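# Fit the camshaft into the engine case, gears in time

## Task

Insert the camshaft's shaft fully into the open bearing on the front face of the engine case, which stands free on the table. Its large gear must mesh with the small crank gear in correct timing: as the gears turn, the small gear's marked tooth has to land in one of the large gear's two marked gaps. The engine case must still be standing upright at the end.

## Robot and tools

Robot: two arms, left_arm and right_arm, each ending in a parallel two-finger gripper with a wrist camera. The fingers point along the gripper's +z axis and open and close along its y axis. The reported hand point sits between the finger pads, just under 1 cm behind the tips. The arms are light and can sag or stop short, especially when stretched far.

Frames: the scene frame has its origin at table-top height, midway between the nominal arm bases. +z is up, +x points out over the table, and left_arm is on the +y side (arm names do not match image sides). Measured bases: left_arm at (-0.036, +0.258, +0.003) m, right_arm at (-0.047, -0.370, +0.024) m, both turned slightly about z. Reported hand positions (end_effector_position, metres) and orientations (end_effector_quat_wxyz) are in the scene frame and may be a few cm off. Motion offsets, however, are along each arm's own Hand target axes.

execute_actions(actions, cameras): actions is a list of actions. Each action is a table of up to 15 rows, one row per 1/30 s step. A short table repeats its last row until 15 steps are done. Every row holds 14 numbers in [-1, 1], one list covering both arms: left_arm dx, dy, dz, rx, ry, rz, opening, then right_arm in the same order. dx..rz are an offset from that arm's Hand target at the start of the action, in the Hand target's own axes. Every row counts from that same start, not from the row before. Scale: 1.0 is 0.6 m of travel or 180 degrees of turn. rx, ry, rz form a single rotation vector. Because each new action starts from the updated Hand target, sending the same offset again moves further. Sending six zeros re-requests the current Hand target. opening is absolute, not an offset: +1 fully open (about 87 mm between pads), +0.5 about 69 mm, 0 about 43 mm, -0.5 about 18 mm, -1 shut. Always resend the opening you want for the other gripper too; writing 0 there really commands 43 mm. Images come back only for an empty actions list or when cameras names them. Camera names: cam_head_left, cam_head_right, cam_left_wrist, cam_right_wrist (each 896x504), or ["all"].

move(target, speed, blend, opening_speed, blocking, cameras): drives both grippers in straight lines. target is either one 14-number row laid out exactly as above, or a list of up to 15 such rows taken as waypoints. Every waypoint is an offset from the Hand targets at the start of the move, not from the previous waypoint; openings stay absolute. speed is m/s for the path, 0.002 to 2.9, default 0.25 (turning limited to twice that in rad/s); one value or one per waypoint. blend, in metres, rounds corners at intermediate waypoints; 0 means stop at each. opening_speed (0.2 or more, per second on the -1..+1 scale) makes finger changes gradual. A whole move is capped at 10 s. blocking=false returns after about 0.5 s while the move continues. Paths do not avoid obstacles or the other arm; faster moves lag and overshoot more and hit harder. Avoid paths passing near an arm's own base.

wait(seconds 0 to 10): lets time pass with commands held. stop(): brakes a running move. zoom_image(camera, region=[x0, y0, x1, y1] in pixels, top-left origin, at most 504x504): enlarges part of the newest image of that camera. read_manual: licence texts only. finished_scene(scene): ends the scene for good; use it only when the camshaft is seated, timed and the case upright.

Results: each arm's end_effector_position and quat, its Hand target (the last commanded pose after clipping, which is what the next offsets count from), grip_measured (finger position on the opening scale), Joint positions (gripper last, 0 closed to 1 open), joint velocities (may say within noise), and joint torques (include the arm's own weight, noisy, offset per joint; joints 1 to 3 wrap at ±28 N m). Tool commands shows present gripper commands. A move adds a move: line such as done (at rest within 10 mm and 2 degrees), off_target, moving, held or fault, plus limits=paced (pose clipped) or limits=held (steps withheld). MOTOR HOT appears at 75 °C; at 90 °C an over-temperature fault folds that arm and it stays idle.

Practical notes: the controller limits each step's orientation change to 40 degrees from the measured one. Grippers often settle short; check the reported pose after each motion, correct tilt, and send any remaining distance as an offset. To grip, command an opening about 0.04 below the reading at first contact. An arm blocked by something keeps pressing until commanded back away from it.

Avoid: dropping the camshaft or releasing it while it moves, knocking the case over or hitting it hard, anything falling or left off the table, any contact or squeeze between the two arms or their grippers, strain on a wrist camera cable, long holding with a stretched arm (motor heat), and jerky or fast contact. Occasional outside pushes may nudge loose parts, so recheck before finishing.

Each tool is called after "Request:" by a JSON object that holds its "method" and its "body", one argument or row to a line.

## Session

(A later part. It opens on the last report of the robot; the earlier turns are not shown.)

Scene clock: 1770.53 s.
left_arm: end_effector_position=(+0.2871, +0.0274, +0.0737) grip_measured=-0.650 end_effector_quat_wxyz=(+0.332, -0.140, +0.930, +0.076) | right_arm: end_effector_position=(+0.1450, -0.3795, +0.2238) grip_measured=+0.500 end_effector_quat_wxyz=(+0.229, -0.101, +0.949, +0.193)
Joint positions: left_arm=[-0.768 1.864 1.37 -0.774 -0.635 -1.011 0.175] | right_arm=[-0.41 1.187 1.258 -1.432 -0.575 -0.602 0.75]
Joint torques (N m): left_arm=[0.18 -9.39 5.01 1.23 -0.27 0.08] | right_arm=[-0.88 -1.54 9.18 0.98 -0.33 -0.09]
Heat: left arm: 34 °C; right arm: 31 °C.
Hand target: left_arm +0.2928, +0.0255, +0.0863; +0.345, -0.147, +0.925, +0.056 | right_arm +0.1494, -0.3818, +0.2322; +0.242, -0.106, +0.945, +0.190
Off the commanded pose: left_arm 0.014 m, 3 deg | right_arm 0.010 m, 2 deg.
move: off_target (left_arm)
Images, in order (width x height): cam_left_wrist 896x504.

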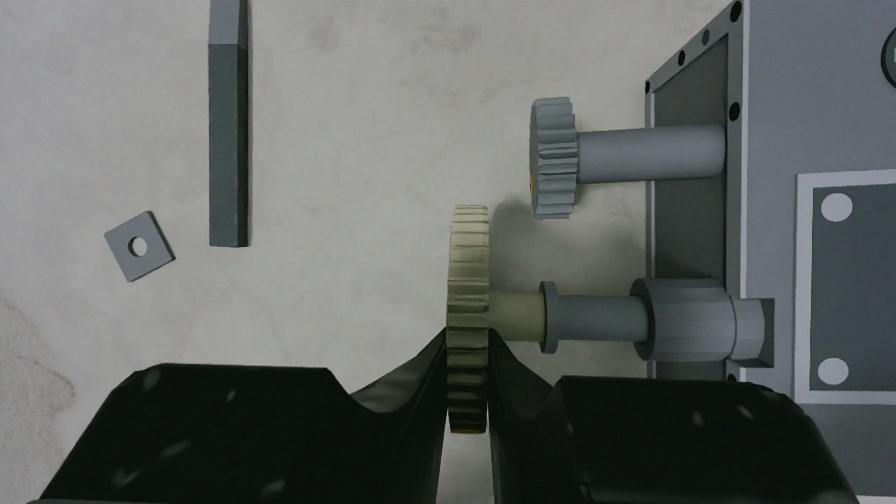

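Request:
{"method": "move", "body": {
  "target": [0,0,0,0.0045,0,-0.0213,-0.78,0,0,0,0,0,0,0.5],
  "speed": 0.04,
  "cameras": ["cam_left_wrist"]
}}

Request:
{"method": "move", "body": {
  "target": [0,-0.02,0,0,0,0,-0.78,0,0,0,0,0,0,0.5],
  "speed": 0.04,
  "cameras": ["cam_left_wrist"]
}}

Scene clock: 1784.47 s.
left_arm: end_effector_position=(+0.2858, +0.0285, +0.0715) grip_measured=-0.650 end_effector_quat_wxyz=(+0.331, -0.160, +0.928, +0.062) | right_arm: end_effector_position=(+0.1450, -0.3795, +0.2238) grip_measured=+0.500 end_effector_quat_wxyz=(+0.229, -0.101, +0.949, +0.193)
Joint positions: left_arm=[-0.762 1.845 1.338 -0.749 -0.622 -1.045 0.175] | right_arm=[-0.41 1.187 1.258 -1.432 -0.575 -0.602 0.75]
Joint torques (N m): left_arm=[0.2 -9.54 5.14 1.26 -0.29 -0.07] | right_arm=[-0.91 -1.44 9.17 0.98 -0.33 -0.11]
Heat: left arm: 34 °C; right arm: 31 °C.
Hand target: left_arm +0.2929, +0.0254, +0.0862; +0.348, -0.176, +0.920, +0.037 | right_arm +0.1494, -0.3818, +0.2322; +0.242, -0.106, +0.945, +0.190
Off the commanded pose: left_arm 0.017 m, 4 deg | right_arm 0.010 m, 2 deg.
move: off_target (left_arm)
Images, in order (width x height): cam_left_wrist 896x504.

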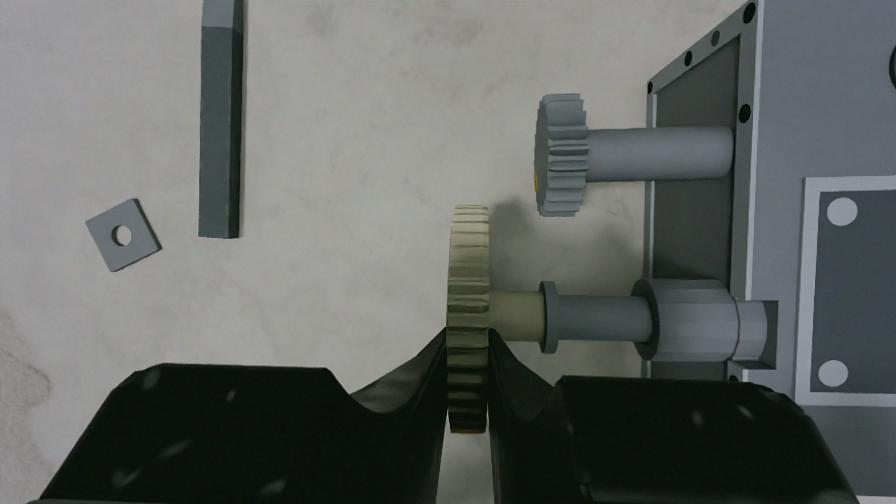

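Scene clock: 1785.27 s.
left_arm: end_effector_position=(+0.2848, +0.0269, +0.0724) grip_measured=-0.650 end_effector_quat_wxyz=(+0.326, -0.161, +0.929, +0.061) | right_arm: end_effector_position=(+0.1450, -0.3795, +0.2238) grip_measured=+0.500 end_effector_quat_wxyz=(+0.229, -0.101, +0.949, +0.193)
Joint positions: left_arm=[-0.762 1.849 1.351 -0.764 -0.612 -1.051 0.175] | right_arm=[-0.41 1.187 1.258 -1.432 -0.575 -0.602 0.75]
Joint torques (N m): left_arm=[-0.84 -6.84 8.61 1.17 -0.44 -0.16] | right_arm=[-0.83 -1.55 9.28 0.97 -0.32 -0.07]
Heat: left arm: 34 °C; right arm: 31 °C.
Hand target: left_arm +0.2970, +0.0142, +0.0868; +0.348, -0.176, +0.920, +0.038 | right_arm +0.1494, -0.3818, +0.2322; +0.242, -0.106, +0.945, +0.190
Off the commanded pose: left_arm 0.023 m, 4 deg | right_arm 0.010 m, 2 deg.
move: off_target (left_arm)
Images, in order (width x height): cam_left_wrist 896x504.

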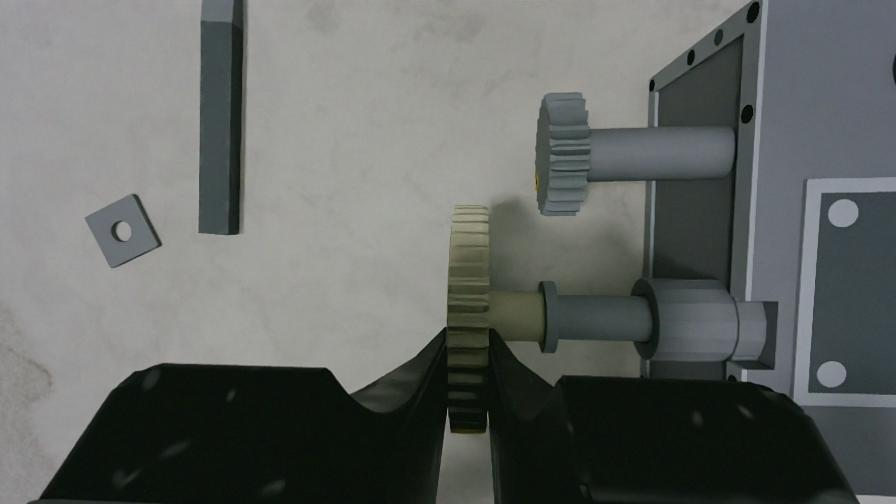

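Request:
{"method": "move", "body": {
  "target": [0,-0.02,0,0,0,0,-0.78,0,0,0,0,0,0,0.5],
  "speed": 0.04,
  "cameras": ["cam_left_wrist"]
}}

Scene clock: 1796.47 s.
left_arm: end_effector_position=(+0.2860, +0.0223, +0.0734) grip_measured=-0.650 end_effector_quat_wxyz=(+0.319, -0.162, +0.931, +0.069) | right_arm: end_effector_position=(+0.1450, -0.3795, +0.2238) grip_measured=+0.500 end_effector_quat_wxyz=(+0.229, -0.101, +0.949, +0.193)
Joint positions: left_arm=[-0.767 1.884 1.409 -0.817 -0.612 -1.068 0.175] | right_arm=[-0.41 1.187 1.258 -1.432 -0.575 -0.602 0.75]
Joint torques (N m): left_arm=[-1.44 -6.74 8.66 1.37 -0.49 -0.15] | right_arm=[-0.9 -1.51 9.17 0.98 -0.32 -0.1]
Heat: left arm: 33 °C; right arm: 31 °C.
Hand target: left_arm +0.3012, +0.0030, +0.0874; +0.348, -0.176, +0.920, +0.038 | right_arm +0.1494, -0.3818, +0.2322; +0.242, -0.106, +0.945, +0.190
Off the commanded pose: left_arm 0.028 m, 5 deg | right_arm 0.010 m, 2 deg.
move: off_target (left_arm)
Images, in order (width x height): cam_left_wrist 896x504.

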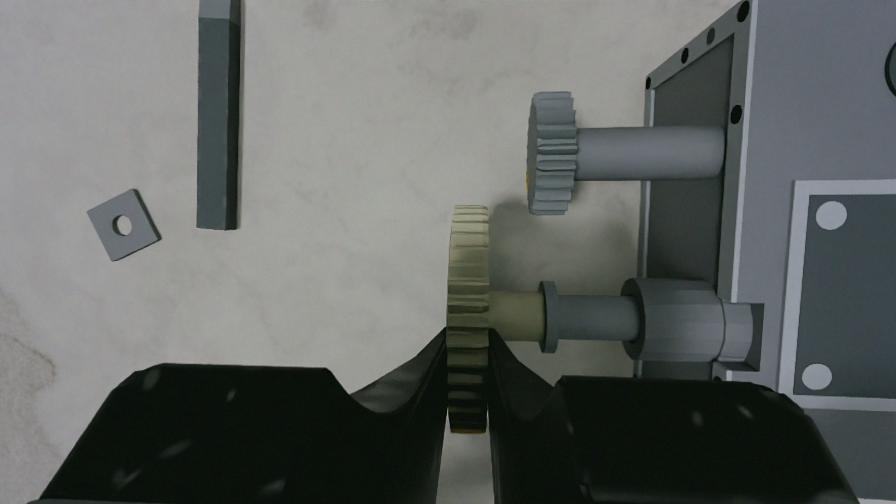

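Request:
{"method": "move", "body": {
  "target": [0,-0.015,0,0,0,0,-0.78,0,0,0,0,0,0,0.5],
  "speed": 0.04,
  "cameras": ["cam_left_wrist"]
}}

Scene clock: 1800.67 s.
left_arm: end_effector_position=(+0.2864, +0.0195, +0.0739) grip_measured=-0.650 end_effector_quat_wxyz=(+0.315, -0.166, +0.931, +0.078) | right_arm: end_effector_position=(+0.1450, -0.3795, +0.2238) grip_measured=+0.500 end_effector_quat_wxyz=(+0.229, -0.101, +0.949, +0.193)
Joint positions: left_arm=[-0.773 1.912 1.451 -0.859 -0.617 -1.09 0.175] | right_arm=[-0.41 1.187 1.258 -1.432 -0.575 -0.602 0.75]
Joint torques (N m): left_arm=[-1.78 -6.72 8.96 1.52 -0.47 -0.05] | right_arm=[-0.87 -1.52 9.17 0.99 -0.32 -0.08]
Heat: left arm: 34 °C; right arm: 31 °C.
Hand target: left_arm +0.3043, -0.0054, +0.0879; +0.348, -0.176, +0.920, +0.038 | right_arm +0.1494, -0.3818, +0.2322; +0.242, -0.106, +0.945, +0.190
Off the commanded pose: left_arm 0.034 m, 6 deg | right_arm 0.010 m, 2 deg.
move: off_target (left_arm)
Images, in order (width x height): cam_left_wrist 896x504.

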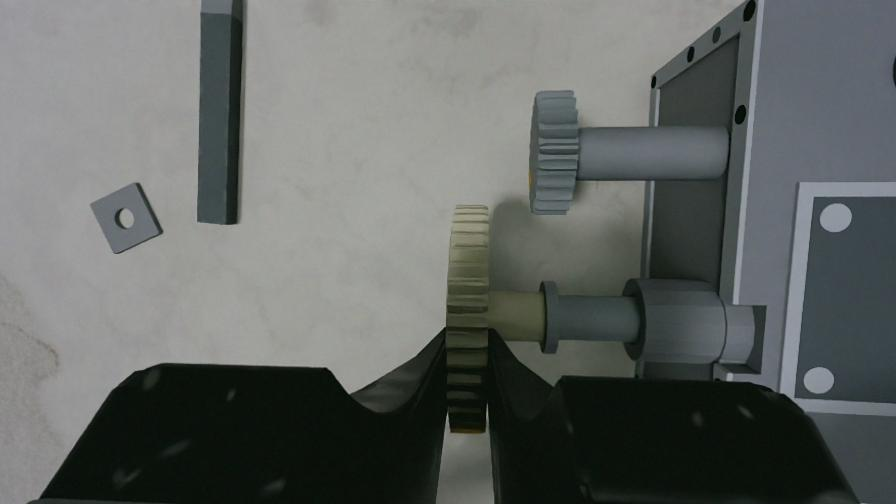

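Request:
{"method": "move", "body": {
  "target": [
    [0,0.035,0,0.022,0,-0.010,-0.78,0,0,0,0,0,0,0.5],
    [0,0.0,0,0.022,0,-0.010,-0.78,0,0,0,0,0,0,0.5]
  ],
  "speed": 0.05,
  "cameras": ["cam_left_wrist"]
}}

Scene clock: 1811.70 s.
left_arm: end_effector_position=(+0.2880, +0.0176, +0.0723) grip_measured=-0.643 end_effector_quat_wxyz=(+0.329, -0.160, +0.930, +0.043) | right_arm: end_effector_position=(+0.1450, -0.3795, +0.2238) grip_measured=+0.500 end_effector_quat_wxyz=(+0.229, -0.101, +0.949, +0.193)
Joint positions: left_arm=[-0.765 1.852 1.352 -0.728 -0.594 -1.045 0.178] | right_arm=[-0.41 1.187 1.258 -1.432 -0.575 -0.602 0.75]
Joint torques (N m): left_arm=[-1.17 -6.75 8.92 1.57 -0.29 -0.18] | right_arm=[-0.92 -1.59 9.11 0.99 -0.33 -0.08]
Heat: left arm: 34 °C; right arm: 31 °C.
Hand target: left_arm +0.3044, -0.0054, +0.0880; +0.354, -0.178, +0.918, +0.000 | right_arm +0.1494, -0.3818, +0.2322; +0.242, -0.106, +0.945, +0.190
Off the commanded pose: left_arm 0.032 m, 6 deg | right_arm 0.010 m, 2 deg.
move: off_target (left_arm)
Images, in order (width x height): cam_left_wrist 896x504.

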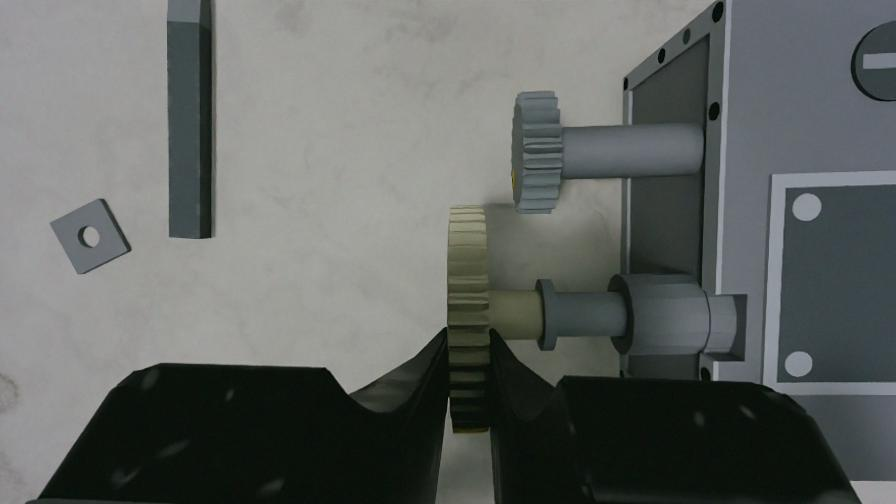

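Request:
{"method": "move", "body": {
  "target": [
    [0,0.04,0,0,0,0,-0.78,0,0,0,0,0,0,0.5],
    [0,0.0,0,0.011,0,0.0,-0.78,0,0,0,0,0,0,0.5]
  ],
  "speed": 0.05,
  "cameras": ["cam_left_wrist"]
}}

Scene clock: 1818.53 s.
left_arm: end_effector_position=(+0.2889, +0.0188, +0.0719) grip_measured=-0.634 end_effector_quat_wxyz=(+0.335, -0.158, +0.928, +0.030) | right_arm: end_effector_position=(+0.1450, -0.3795, +0.2238) grip_measured=+0.500 end_effector_quat_wxyz=(+0.229, -0.101, +0.949, +0.193)
Joint positions: left_arm=[-0.759 1.825 1.307 -0.673 -0.586 -1.023 0.183] | right_arm=[-0.41 1.187 1.258 -1.432 -0.575 -0.602 0.75]
Joint torques (N m): left_arm=[-1.18 -6.68 8.9 1.66 -0.16 -0.14] | right_arm=[-0.92 -1.61 9.16 0.96 -0.32 -0.09]
Heat: left arm: 35 °C; right arm: 31 °C.
Hand target: left_arm +0.3044, -0.0055, +0.0880; +0.357, -0.172, +0.918, -0.016 | right_arm +0.1494, -0.3818, +0.2322; +0.242, -0.106, +0.945, +0.190
Off the commanded pose: left_arm 0.033 m, 6 deg | right_arm 0.010 m, 2 deg.
move: off_target (left_arm)
Images, in order (width x height): cam_left_wrist 896x504.

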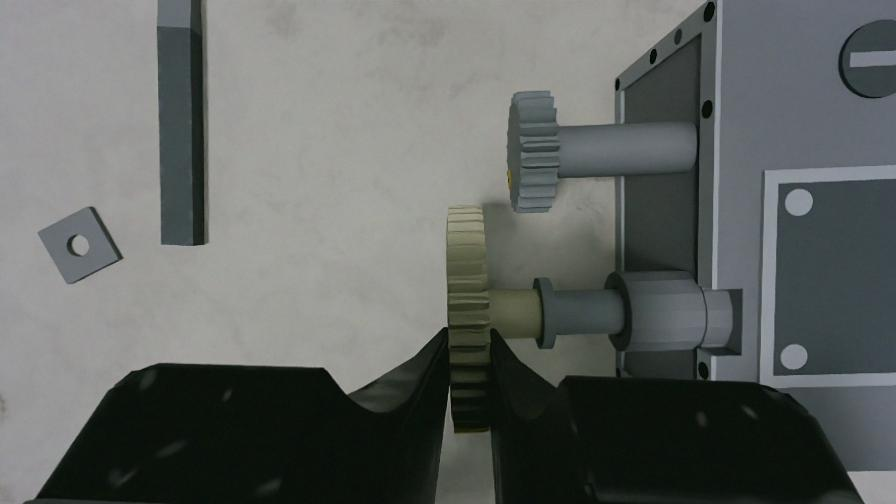

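Request:
{"method": "move", "body": {
  "target": [
    [0,0.04,0,-0.030,0,0.002,-0.78,0,0,0,0,0,0,0.5],
    [0,0.0,0,-0.030,0,0.002,-0.78,0,0,0,0,0,0,0.5]
  ],
  "speed": 0.05,
  "cameras": ["cam_left_wrist"]
}}

Scene clock: 1827.53 s.
left_arm: end_effector_position=(+0.2910, +0.0100, +0.0730) grip_measured=-0.648 end_effector_quat_wxyz=(+0.322, -0.169, +0.930, +0.055) | right_arm: end_effector_position=(+0.1450, -0.3795, +0.2238) grip_measured=+0.500 end_effector_quat_wxyz=(+0.229, -0.101, +0.949, +0.193)
Joint positions: left_arm=[-0.775 1.908 1.437 -0.801 -0.604 -1.084 0.176] | right_arm=[-0.41 1.187 1.258 -1.432 -0.575 -0.602 0.75]
Joint torques (N m): left_arm=[-1.22 -7.19 8.68 1.26 -0.53 -0.23] | right_arm=[-0.88 -1.51 9.09 0.99 -0.32 -0.09]
Heat: left arm: 36 °C; right arm: 31 °C.
Hand target: left_arm +0.3044, -0.0053, +0.0878; +0.349, -0.186, +0.918, +0.029 | right_arm +0.1494, -0.3818, +0.2322; +0.242, -0.106, +0.945, +0.190
Off the commanded pose: left_arm 0.025 m, 5 deg | right_arm 0.010 m, 2 deg.
move: off_target (left_arm)
Images, in order (width x height): cam_left_wrist 896x504.

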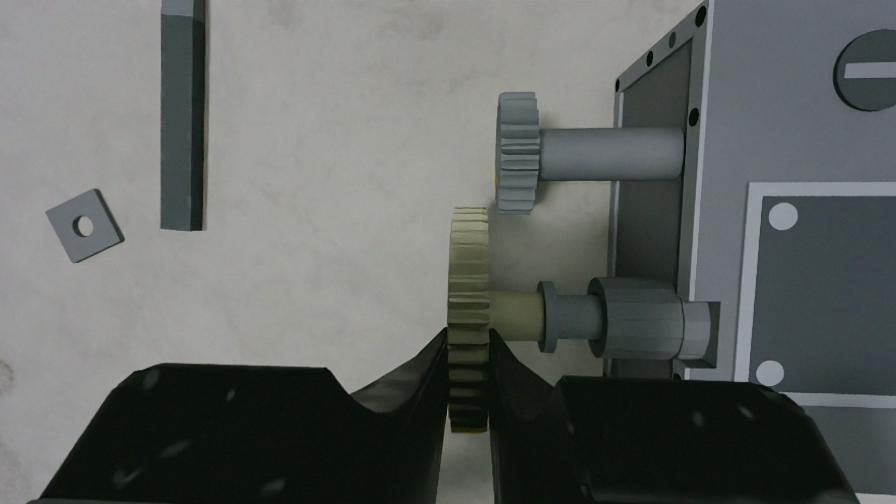

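Request:
{"method": "zoom_image", "body": {
  "camera": "cam_left_wrist",
  "region": [400, 80, 600, 240]
}}

Request:
{"method": "zoom_image", "body": {
  "camera": "cam_left_wrist",
  "region": [400, 280, 560, 450]
}}

Scaled by 2.520 from the camera's 896x504 image, which has a finer 1280x720 frame.

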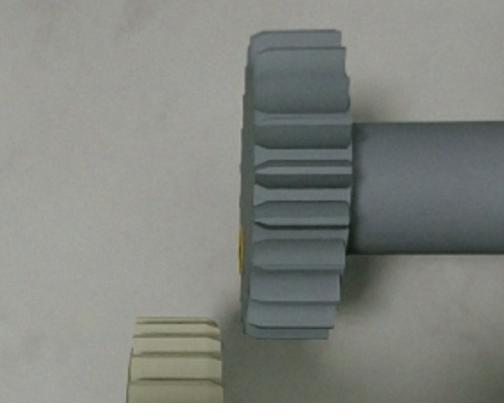

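Scaled by 2.965 from the camera's 896x504 image, which has a finer 1280x720 frame.

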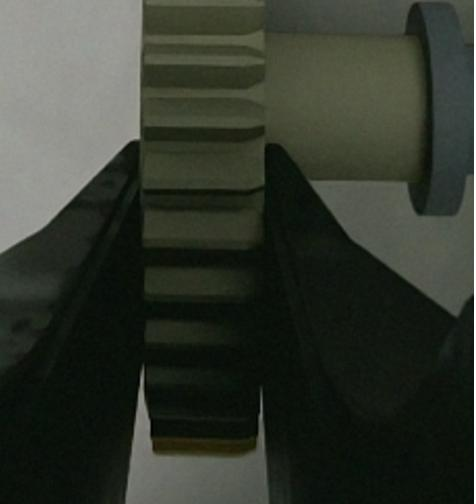

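Request:
{"method": "move", "body": {
  "target": [
    [0,0.03,0,0,0,0,-0.78,0,0,0,0,0,0,0.5],
    [0,-0.003,0,0,0,0,-0.78,0,0,0,0,0,0,0.5]
  ],
  "speed": 0.05,
  "cameras": ["cam_left_wrist"]
}}

Scene clock: 1857.77 s.
left_arm: end_effector_position=(+0.2924, +0.0079, +0.0730) grip_measured=-0.648 end_effector_quat_wxyz=(+0.325, -0.169, +0.929, +0.056) | right_arm: end_effector_position=(+0.1450, -0.3795, +0.2238) grip_measured=+0.500 end_effector_quat_wxyz=(+0.229, -0.101, +0.949, +0.193)
Joint positions: left_arm=[-0.78 1.917 1.446 -0.802 -0.612 -1.088 0.176] | right_arm=[-0.41 1.187 1.258 -1.432 -0.575 -0.602 0.75]
Joint torques (N m): left_arm=[-1.05 -7.36 8.72 1.23 -0.46 -0.21] | right_arm=[-0.83 -1.54 9.16 0.97 -0.32 -0.08]
Heat: left arm: 39 °C; right arm: 31 °C.
Hand target: left_arm +0.3050, -0.0070, +0.0881; +0.349, -0.186, +0.918, +0.029 | right_arm +0.1494, -0.3818, +0.2322; +0.242, -0.106, +0.945, +0.190
Off the commanded pose: left_arm 0.025 m, 5 deg | right_arm 0.010 m, 2 deg.
move: off_target (left_arm)
Images, in order (width x height): cam_left_wrist 896x504.

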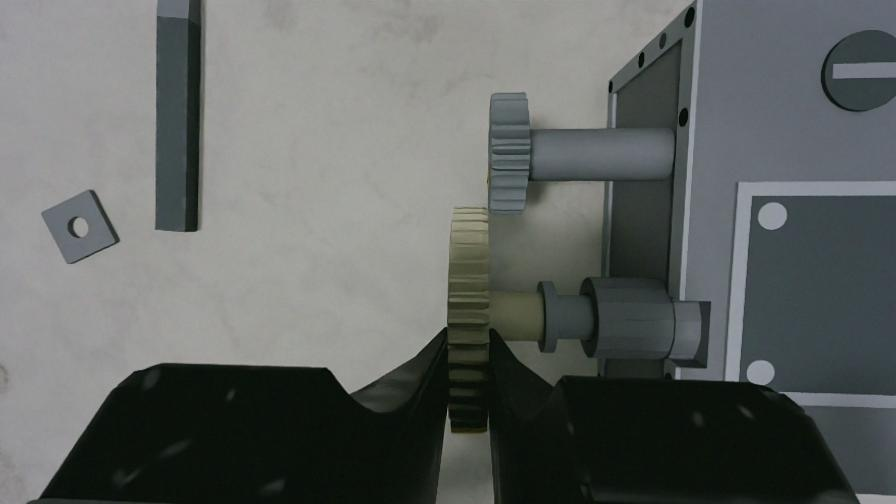

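Request:
{"method": "zoom_image", "body": {
  "camera": "cam_left_wrist",
  "region": [440, 150, 540, 270]
}}

Scaled by 4.200 from the camera's 896x504 image, which has a finer 1280x720 frame.

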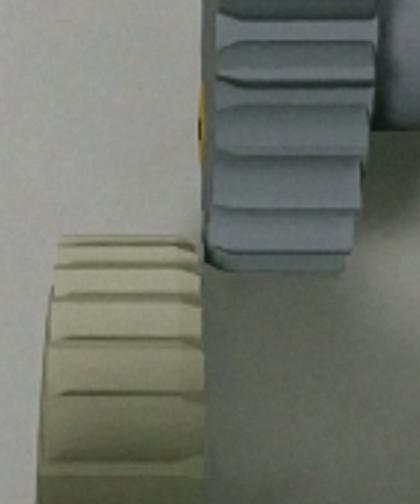

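Request:
{"method": "move", "body": {
  "target": [
    [0,-0.01,0,0,0,0,-0.78,0,0,0,0,0,0,0.5],
    [0,-0.01,0,0,0.015,0,-0.78,0,0,0,0,0,0,0.5],
    [0,-0.012,0,0,-0.015,0,-0.78,0,0,0,0,0,0,0.5],
    [0,-0.012,0,0,0,0,-0.78,0,0,0,0,0,0,0.5]
  ],
  "speed": 0.05,
  "cameras": ["cam_left_wrist"]
}}

Scene clock: 1869.20 s.
left_arm: end_effector_position=(+0.2913, +0.0050, +0.0732) grip_measured=-0.650 end_effector_quat_wxyz=(+0.327, -0.171, +0.926, +0.071) | right_arm: end_effector_position=(+0.1450, -0.3795, +0.2238) grip_measured=+0.500 end_effector_quat_wxyz=(+0.229, -0.101, +0.949, +0.193)
Joint positions: left_arm=[-0.796 1.948 1.49 -0.852 -0.639 -1.119 0.175] | right_arm=[-0.41 1.187 1.258 -1.432 -0.575 -0.602 0.75]
Joint torques (N m): left_arm=[-0.32 -7.99 8.25 1.45 -0.23 -0.01] | right_arm=[-0.87 -1.54 9.11 0.98 -0.32 -0.08]
Heat: left arm: 38 °C; right arm: 31 °C.
Hand target: left_arm +0.3076, -0.0137, +0.0886; +0.349, -0.186, +0.918, +0.029 | right_arm +0.1494, -0.3818, +0.2322; +0.242, -0.106, +0.945, +0.190
Off the commanded pose: left_arm 0.029 m, 6 deg | right_arm 0.010 m, 2 deg.
move: off_target (left_arm)
Images, in order (width x height): cam_left_wrist 896x504.

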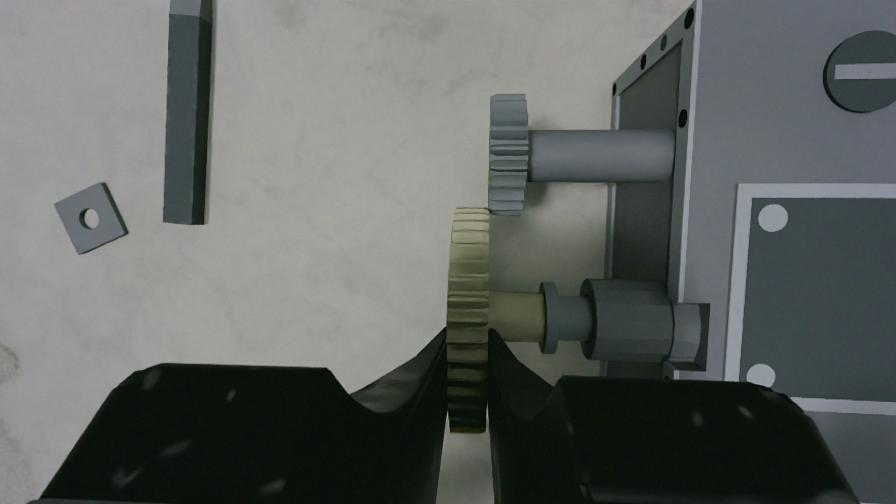

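Request:
{"method": "zoom_image", "body": {
  "camera": "cam_left_wrist",
  "region": [440, 150, 540, 270]
}}

Scaled by 4.200 from the camera's 896x504 image, which has a finer 1280x720 frame.

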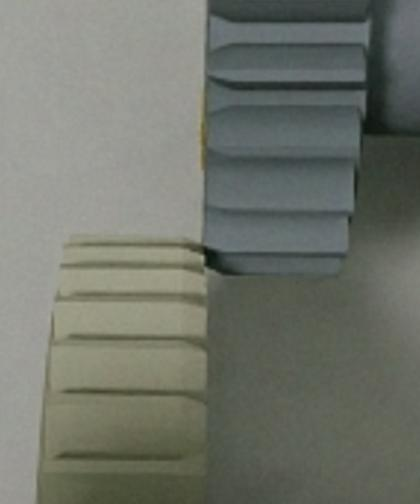

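Request:
{"method": "move", "body": {
  "target": [
    [0,0.015,0,0,0.02,0,-0.78,0,0,0,0,0,0,0.5],
    [0,0,0,0,0.02,0,-0.78,0,0,0,0,0,0,0.5]
  ],
  "speed": 0.05,
  "cameras": ["cam_left_wrist"]
}}

Request:
{"method": "zoom_image", "body": {
  "camera": "cam_left_wrist",
  "region": [440, 150, 540, 270]
}}

Scene clock: 1889.33 s.
left_arm: end_effector_position=(+0.2928, +0.0030, +0.0737) grip_measured=-0.650 end_effector_quat_wxyz=(+0.299, -0.172, +0.937, +0.058) | right_arm: end_effector_position=(+0.1450, -0.3795, +0.2238) grip_measured=+0.500 end_effector_quat_wxyz=(+0.229, -0.101, +0.949, +0.193)
Joint positions: left_arm=[-0.768 1.957 1.524 -0.875 -0.568 -1.1 0.175] | right_arm=[-0.41 1.187 1.258 -1.432 -0.575 -0.602 0.75]
Joint torques (N m): left_arm=[-0.5 -7.62 8.88 1.27 -0.26 -0.09] | right_arm=[-0.85 -1.57 9.09 0.98 -0.34 -0.08]
Heat: left arm: 36 °C; right arm: 31 °C.
Hand target: left_arm +0.3076, -0.0137, +0.0886; +0.320, -0.186, +0.929, +0.023 | right_arm +0.1494, -0.3818, +0.2322; +0.242, -0.106, +0.945, +0.190
Off the commanded pose: left_arm 0.027 m, 5 deg | right_arm 0.010 m, 2 deg.
move: off_target (left_arm)
Images, in order (width x height): cam_left_wrist 896x504.

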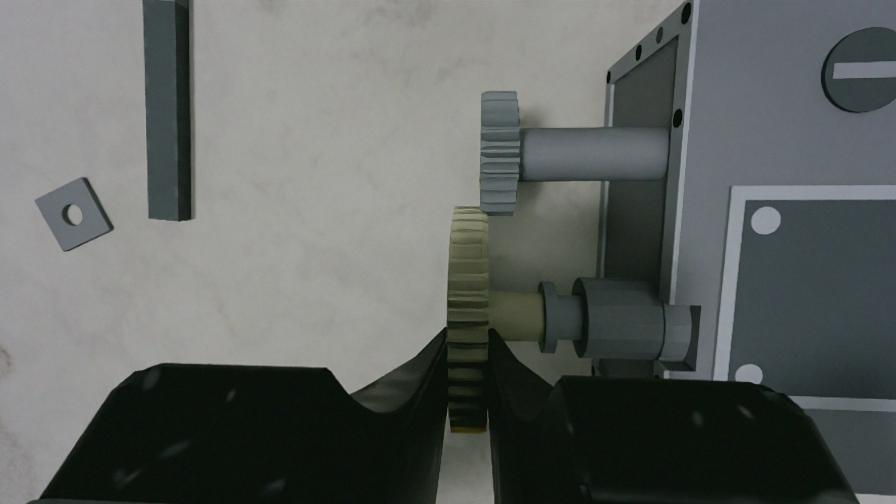

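Scaled by 4.200 from the camera's 896x504 image, which has a finer 1280x720 frame.

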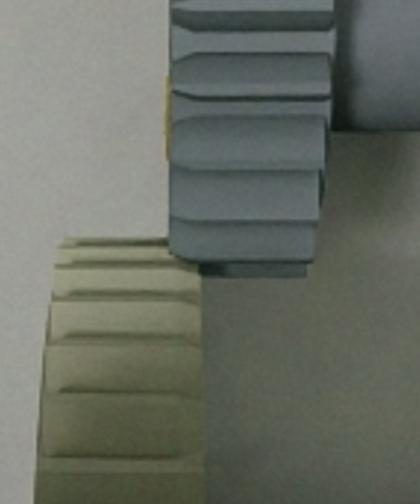

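Request:
{"method": "move", "body": {
  "target": [
    [0,0.025,0,0,0.0,0,-0.78,0,0,0,0,0,0,0.5],
    [0,-0.004,0,0.004,0,-0.002,-0.78,0,0,0,0,0,0,0.5]
  ],
  "speed": 0.05,
  "cameras": ["cam_left_wrist"]
}}

Scene clock: 1896.17 s.
left_arm: end_effector_position=(+0.2934, +0.0029, +0.0737) grip_measured=-0.649 end_effector_quat_wxyz=(+0.297, -0.172, +0.938, +0.052) | right_arm: end_effector_position=(+0.1450, -0.3795, +0.2238) grip_measured=+0.500 end_effector_quat_wxyz=(+0.229, -0.101, +0.949, +0.193)
Joint positions: left_arm=[-0.763 1.952 1.518 -0.865 -0.555 -1.092 0.175] | right_arm=[-0.41 1.187 1.258 -1.432 -0.575 -0.602 0.75]
Joint torques (N m): left_arm=[-0.95 -7.54 8.94 1.34 -0.32 -0.16] | right_arm=[-0.85 -1.58 9.17 0.99 -0.32 -0.08]
Heat: left arm: 36 °C; right arm: 31 °C.
Hand target: left_arm +0.3085, -0.0160, +0.0888; +0.321, -0.187, +0.928, +0.016 | right_arm +0.1494, -0.3818, +0.2322; +0.242, -0.106, +0.945, +0.190
Off the commanded pose: left_arm 0.028 m, 5 deg | right_arm 0.010 m, 2 deg.
move: off_target (left_arm)
Images, in order (width x height): cam_left_wrist 896x504.

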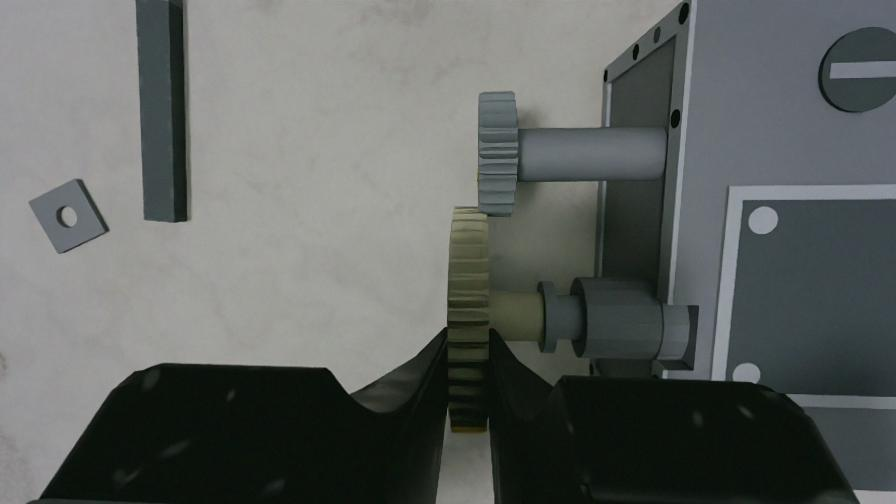

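Request:
{"method": "move", "body": {
  "target": [
    [0,-0.015,0,0.004,0,-0.002,-0.78,0,0,0,0,0,0,0.5],
    [0,-0.012,0,0.004,0.01,-0.002,-0.78,0,0,0,0,0,0,0.5],
    [0,-0.015,0,0.004,-0.01,-0.002,-0.78,0,0,0,0,0,0,0.5],
    [0,-0.015,0,0.004,0,-0.002,-0.78,0,0,0,0,0,0,0.5]
  ],
  "speed": 0.05,
  "cameras": ["cam_left_wrist"]
}}

Scene clock: 1905.73 s.
left_arm: end_effector_position=(+0.2958, -0.0042, +0.0742) grip_measured=-0.649 end_effector_quat_wxyz=(+0.297, -0.173, +0.938, +0.052) | right_arm: end_effector_position=(+0.1450, -0.3795, +0.2238) grip_measured=+0.500 end_effector_quat_wxyz=(+0.229, -0.101, +0.949, +0.193)
Joint positions: left_arm=[-0.771 1.978 1.557 -0.882 -0.557 -1.103 0.175] | right_arm=[-0.41 1.187 1.258 -1.432 -0.575 -0.602 0.75]
Joint torques (N m): left_arm=[-0.8 -8.18 8.17 1.49 -0.27 -0.12] | right_arm=[-0.8 -1.5 9.16 0.99 -0.32 -0.09]
Heat: left arm: 36 °C; right arm: 31 °C.
Hand target: left_arm +0.3117, -0.0243, +0.0897; +0.322, -0.188, +0.928, +0.009 | right_arm +0.1494, -0.3818, +0.2322; +0.242, -0.106, +0.945, +0.190
Off the commanded pose: left_arm 0.030 m, 6 deg | right_arm 0.010 m, 2 deg.
move: off_target (left_arm)
Images, in order (width x height): cam_left_wrist 896x504.

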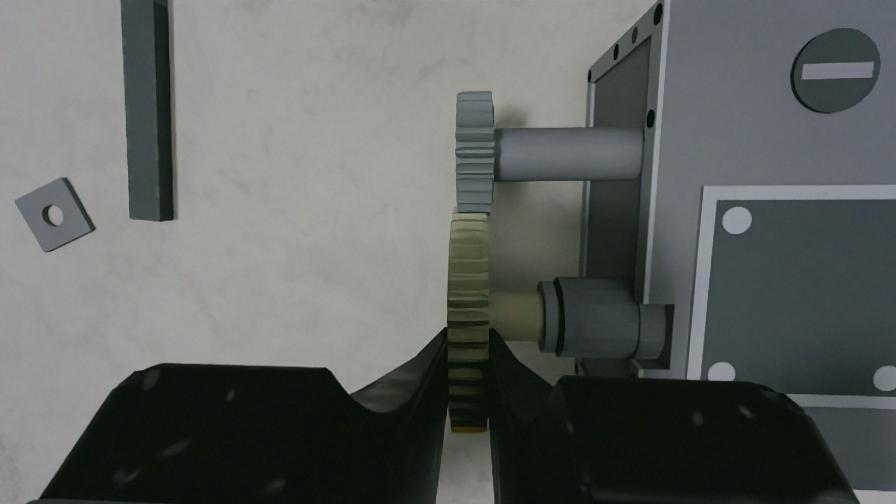

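Request:
{"method": "move", "body": {
  "target": [
    [0,0.02,0,0,0,0,-0.78,0,0,0,0,0,0,0.5],
    [0,-0.010,0,0,0,0,-0.78,0,0,0,0,0,0,0.5]
  ],
  "speed": 0.05,
  "cameras": ["cam_left_wrist"]
}}

Request:
{"method": "zoom_image", "body": {
  "camera": "cam_left_wrist",
  "region": [420, 80, 620, 380]
}}

Scene clock: 1911.63 s.
left_arm: end_effector_position=(+0.2969, -0.0059, +0.0743) grip_measured=-0.649 end_effector_quat_wxyz=(+0.294, -0.171, +0.939, +0.054) | right_arm: end_effector_position=(+0.1450, -0.3795, +0.2238) grip_measured=+0.500 end_effector_quat_wxyz=(+0.229, -0.101, +0.949, +0.193)
Joint positions: left_arm=[-0.771 1.992 1.578 -0.897 -0.555 -1.101 0.175] | right_arm=[-0.41 1.187 1.258 -1.432 -0.575 -0.602 0.75]
Joint torques (N m): left_arm=[-1.25 -7.77 9.06 1.48 -0.31 -0.17] | right_arm=[-0.84 -1.51 9.13 0.98 -0.32 -0.09]
Heat: left arm: 37 °C; right arm: 31 °C.
Hand target: left_arm +0.3139, -0.0299, +0.0904; +0.323, -0.188, +0.928, +0.009 | right_arm +0.1494, -0.3818, +0.2322; +0.242, -0.106, +0.945, +0.190
Off the commanded pose: left_arm 0.034 m, 7 deg | right_arm 0.010 m, 2 deg.
move: off_target (left_arm)
Images, in order (width x height): cam_left_wrist 896x504.

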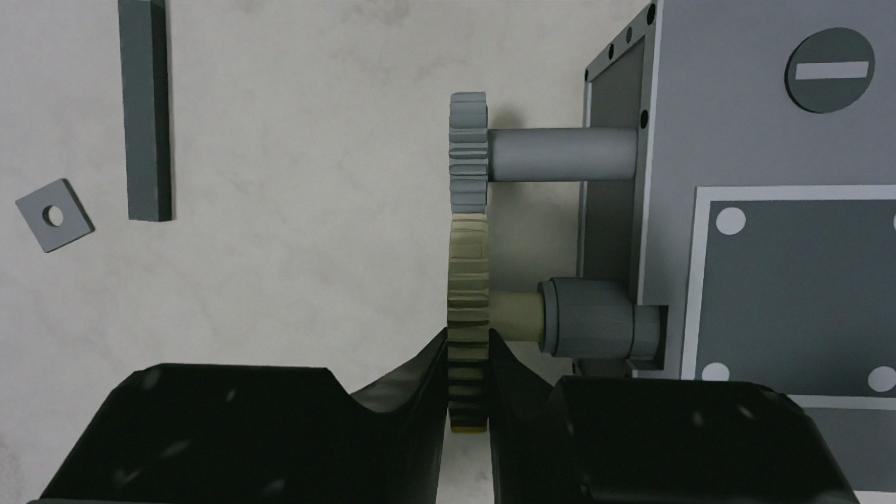

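Scaled by 1.680 from the camera's 896x504 image, which has a finer 1280x720 frame.

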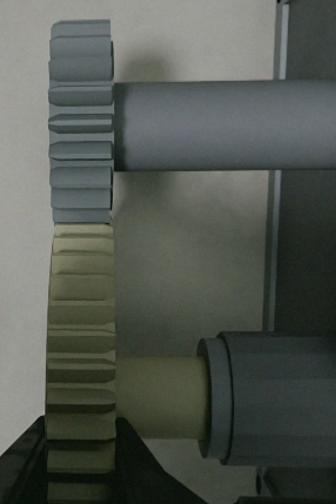

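Request:
{"method": "move", "body": {
  "target": [0,0.035,0,0,0,0,-0.78,0,0,0,0,0,0,0.5],
  "speed": 0.05,
  "cameras": ["cam_left_wrist"]
}}

Scene clock: 1915.77 s.
left_arm: end_effector_position=(+0.2965, -0.0051, +0.0729) grip_measured=-0.644 end_effector_quat_wxyz=(+0.303, -0.171, +0.937, +0.041) | right_arm: end_effector_position=(+0.1450, -0.3795, +0.2238) grip_measured=+0.500 end_effector_quat_wxyz=(+0.229, -0.101, +0.949, +0.193)
Joint positions: left_arm=[-0.771 1.958 1.518 -0.833 -0.555 -1.09 0.178] | right_arm=[-0.41 1.187 1.258 -1.432 -0.575 -0.602 0.75]
Joint torques (N m): left_arm=[0.34 -10.26 4.86 1.42 -0.24 -0.1] | right_arm=[-0.85 -1.61 9.2 0.97 -0.34 -0.09]
Heat: left arm: 37 °C; right arm: 31 °C.
Hand target: left_arm +0.3064, -0.0104, +0.0881; +0.322, -0.188, +0.928, +0.009 | right_arm +0.1494, -0.3818, +0.2322; +0.242, -0.106, +0.945, +0.190
Off the commanded pose: left_arm 0.019 m, 5 deg | right_arm 0.010 m, 2 deg.
move: off_target (left_arm)
Images, in order (width x height): cam_left_wrist 896x504.

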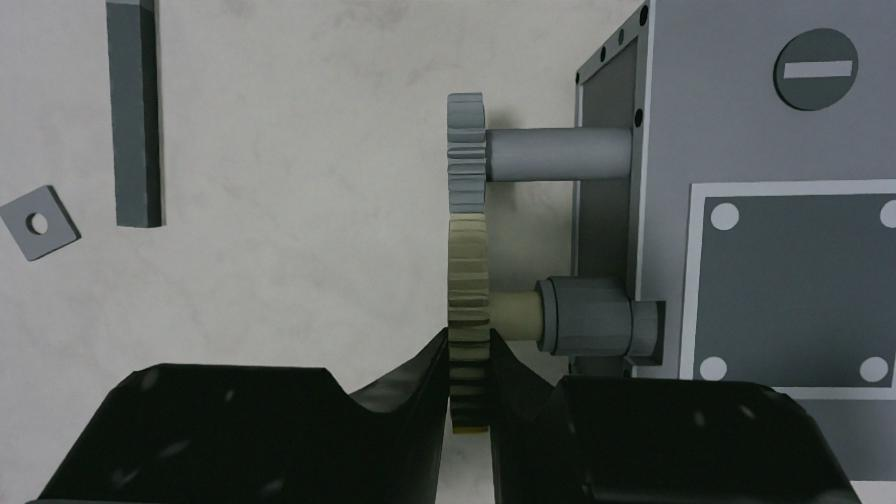

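Request:
{"method": "move", "body": {
  "target": [0.012,0.006,0.006,0,0,0,0.0,0,0,0,0,0,0,0.5],
  "speed": 0.03,
  "opening_speed": 0.3,
  "cameras": ["cam_left_wrist"]
}}

Scene clock: 1924.10 s.
left_arm: end_effector_position=(+0.2967, -0.0049, +0.0704) grip_measured=+0.000 end_effector_quat_wxyz=(+0.311, -0.177, +0.933, +0.030) | right_arm: end_effector_position=(+0.1450, -0.3795, +0.2238) grip_measured=+0.500 end_effector_quat_wxyz=(+0.229, -0.101, +0.949, +0.193)
Joint positions: left_arm=[-0.771 1.939 1.474 -0.783 -0.558 -1.097 0.5] | right_arm=[-0.41 1.187 1.258 -1.432 -0.575 -0.602 0.75]
Joint torques (N m): left_arm=[-0.1 -9.24 5.03 1.29 -0.23 -0.07] | right_arm=[-0.9 -1.51 9.2 0.97 -0.31 -0.08]
Heat: left arm: 36 °C; right arm: 31 °C.
Hand target: left_arm +0.3020, -0.0090, +0.0805; +0.322, -0.188, +0.928, +0.009 | right_arm +0.1494, -0.3818, +0.2322; +0.242, -0.106, +0.945, +0.190
Off the commanded pose: left_arm 0.012 m, 3 deg | right_arm 0.010 m, 2 deg.
move: off_target (left_arm)
Images, in order (width x height): cam_left_wrist 896x504.

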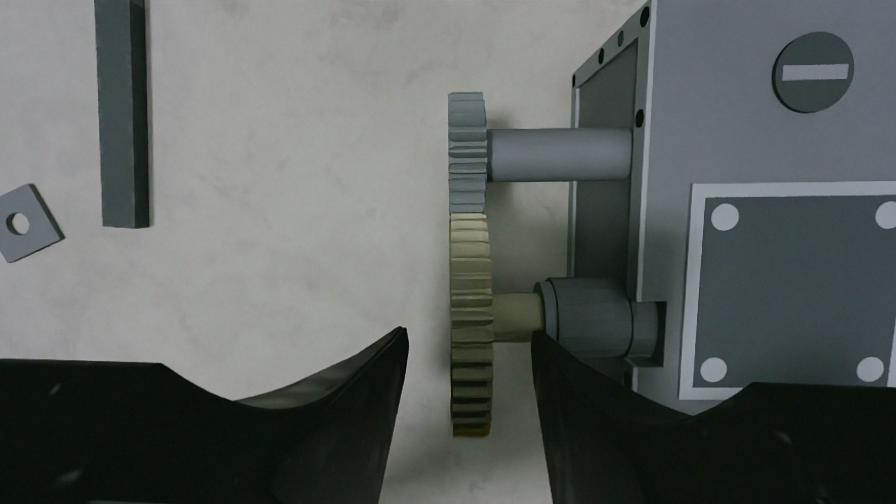

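Request:
{"method": "move", "body": {
  "target": [0,0,-0.2,0,0,0,0.0,0,0,0,0,0,0,0.5],
  "speed": 0.08,
  "cameras": ["cam_left_wrist","cam_head_left"]
}}

Scene clock: 1930.47 s.
left_arm: end_effector_position=(+0.2305, -0.0261, +0.1589) grip_measured=+0.000 end_effector_quat_wxyz=(+0.310, -0.182, +0.933, +0.022) | right_arm: end_effector_position=(+0.1450, -0.3795, +0.2238) grip_measured=+0.500 end_effector_quat_wxyz=(+0.229, -0.101, +0.949, +0.193)
Joint positions: left_arm=[-0.942 1.838 1.702 -1.208 -0.596 -1.302 0.5] | right_arm=[-0.41 1.187 1.258 -1.432 -0.575 -0.602 0.75]
Joint torques (N m): left_arm=[-0.84 -8.64 7.04 0.65 -0.45 -0.08] | right_arm=[-0.75 -1.54 9.24 0.98 -0.32 -0.09]
Heat: left arm: 36 °C; right arm: 31 °C.
Hand target: left_arm +0.2307, -0.0257, +0.1755; +0.322, -0.188, +0.928, +0.009 | right_arm +0.1494, -0.3818, +0.2322; +0.242, -0.106, +0.945, +0.190
Off the commanded pose: left_arm 0.017 m, 2 deg | right_arm 0.010 m, 2 deg.
move: off_target (left_arm)
Images, in order (width x height): cam_head_left 896x504, cam_left_wrist 896x504.

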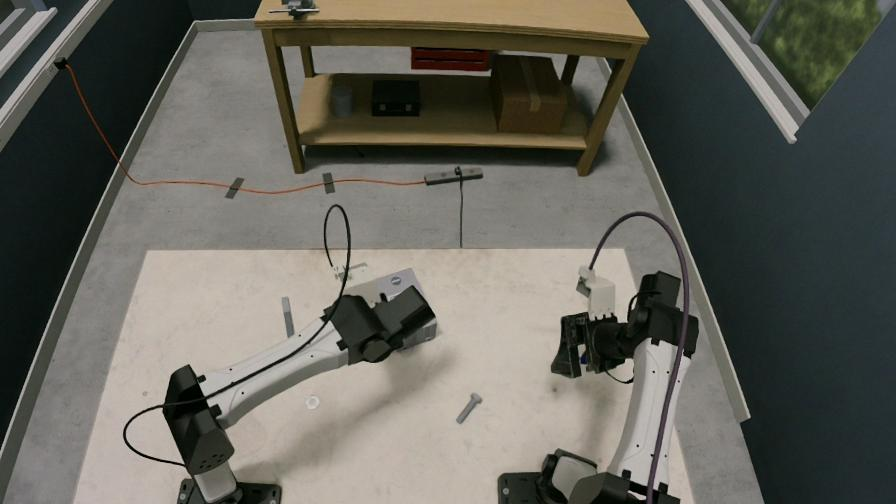

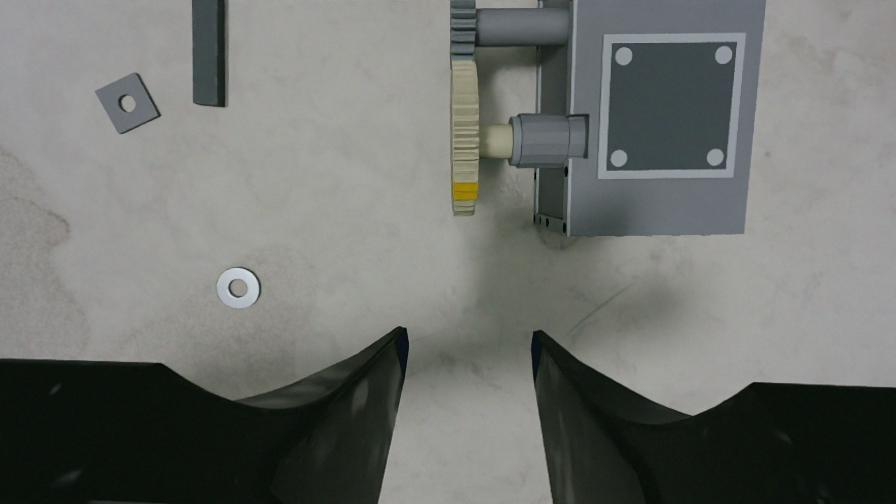

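Request:
{"method": "zoom_image", "body": {
  "camera": "cam_left_wrist",
  "region": [420, 0, 580, 230]
}}

Scaled by 2.191 from the camera's 896x504 image, which has a finer 1280x720 frame.

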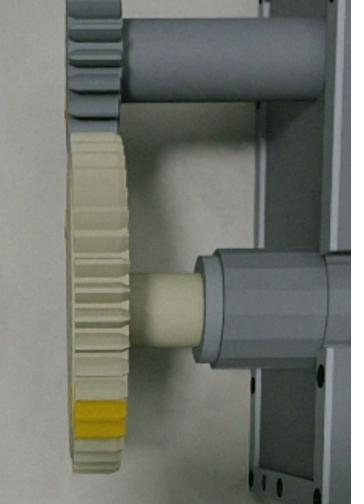

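Request:
{"method": "move", "body": {
  "target": [
    [-0.06,0.209,-0.035,0,0,0,0,0,0,0,0,0,0,0.5],
    [-0.104,0.302,0.2445,0.434,-0.205,0.2426,0,0,0,0,0,0,0,0.5]
  ],
  "speed": 0.2,
  "blend": [0.04,0],
  "cameras": ["cam_left_wrist"]
}}

Scene clock: 1958.57 s.
left_arm: end_effector_position=(+0.2991, +0.1826, +0.0788) grip_measured=+0.000 end_effector_quat_wxyz=(+0.583, +0.386, +0.599, -0.390) | right_arm: end_effector_position=(+0.1450, -0.3795, +0.2238) grip_measured=+0.500 end_effector_quat_wxyz=(+0.229, -0.101, +0.949, +0.193)
Joint positions: left_arm=[0.353 1.899 0.502 1.236 1.47 0.143 0.5] | right_arm=[-0.41 1.187 1.258 -1.432 -0.575 -0.602 0.75]
Joint torques (N m): left_arm=[0.17 -4.15 2.96 1.66 0.27 -0.05] | right_arm=[-0.84 -1.57 9.11 1.01 -0.33 -0.08]
Heat: left arm: 35 °C; right arm: 32 °C.
Hand target: left_arm +0.2985, +0.1844, +0.0780; +0.589, +0.385, +0.593, -0.391 | right_arm +0.1494, -0.3818, +0.2322; +0.242, -0.106, +0.945, +0.190
Off the commanded pose: left_arm 0.002 m, 1 deg | right_arm 0.010 m, 2 deg.
move: done
Images, in order (width x height): cam_left_wrist 896x504.

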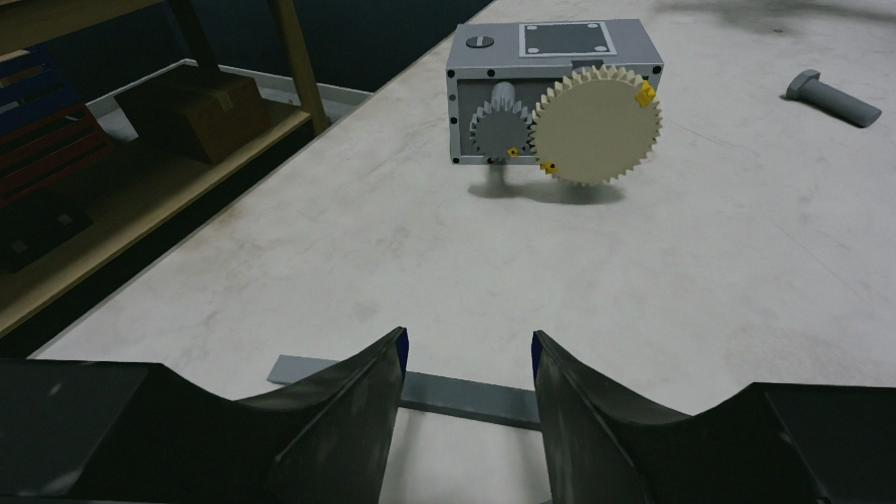

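Request:
{"method": "zoom_image", "body": {
  "camera": "cam_left_wrist",
  "region": [460, 55, 680, 195]
}}

Request:
{"method": "zoom_image", "body": {
  "camera": "cam_left_wrist",
  "region": [490, 100, 580, 190]
}}

Scaled by 2.291 from the camera's 896x504 image, which has a finer 1280x720 frame.

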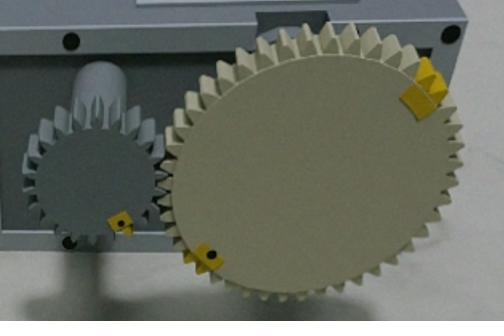

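Scaled by 5.600 from the camera's 896x504 image, which has a finer 1280x720 frame.

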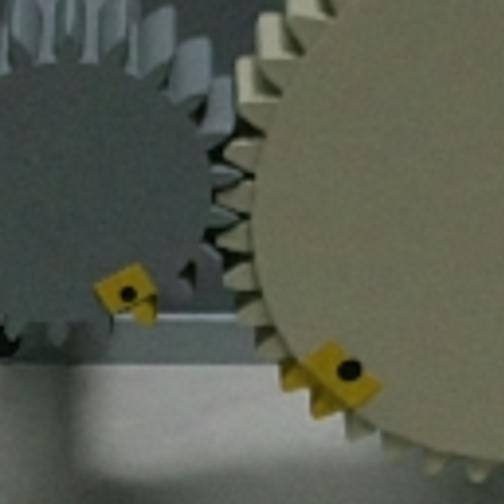

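Request:
{"method": "move", "body": {
  "target": [0,0,0.13,0,0,0,0,0,0,0,0,0,0,0.5],
  "speed": 0.15,
  "cameras": ["cam_left_wrist"]
}}

Scene clock: 1978.17 s.
left_arm: end_effector_position=(+0.3236, +0.1137, +0.0753) grip_measured=+0.000 end_effector_quat_wxyz=(+0.580, +0.382, +0.600, -0.398) | right_arm: end_effector_position=(+0.1450, -0.3795, +0.2238) grip_measured=+0.500 end_effector_quat_wxyz=(+0.229, -0.101, +0.949, +0.193)
Joint positions: left_arm=[0.102 1.995 0.55 1.411 1.227 -0.002 0.5] | right_arm=[-0.41 1.187 1.258 -1.432 -0.575 -0.602 0.75]
Joint torques (N m): left_arm=[-0.83 -4.63 4.18 1.83 -0.03 -0.08] | right_arm=[-0.88 -1.59 9.18 0.98 -0.32 -0.07]
Heat: left arm: 33 °C; right arm: 32 °C.
Hand target: left_arm +0.3295, +0.1128, +0.0781; +0.589, +0.385, +0.593, -0.391 | right_arm +0.1494, -0.3818, +0.2322; +0.242, -0.106, +0.945, +0.190
Off the commanded pose: left_arm 0.007 m, 2 deg | right_arm 0.010 m, 2 deg.
move: done
Images, in order (width x height): cam_left_wrist 896x504.

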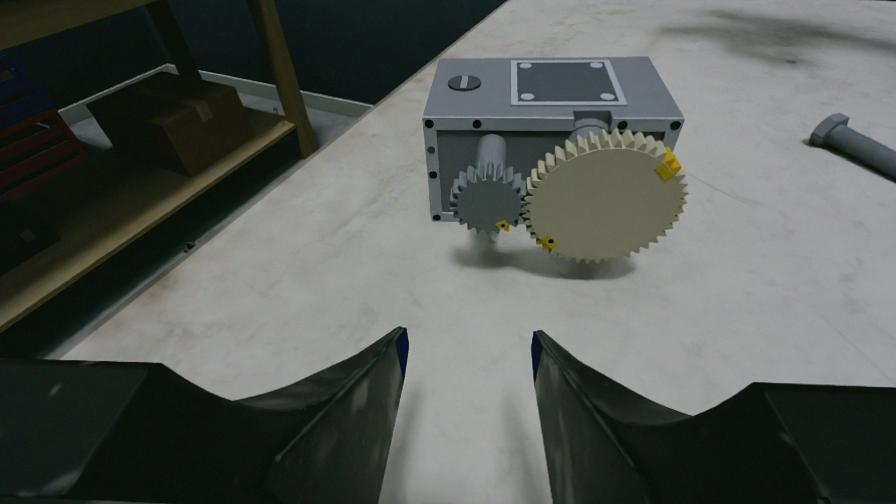

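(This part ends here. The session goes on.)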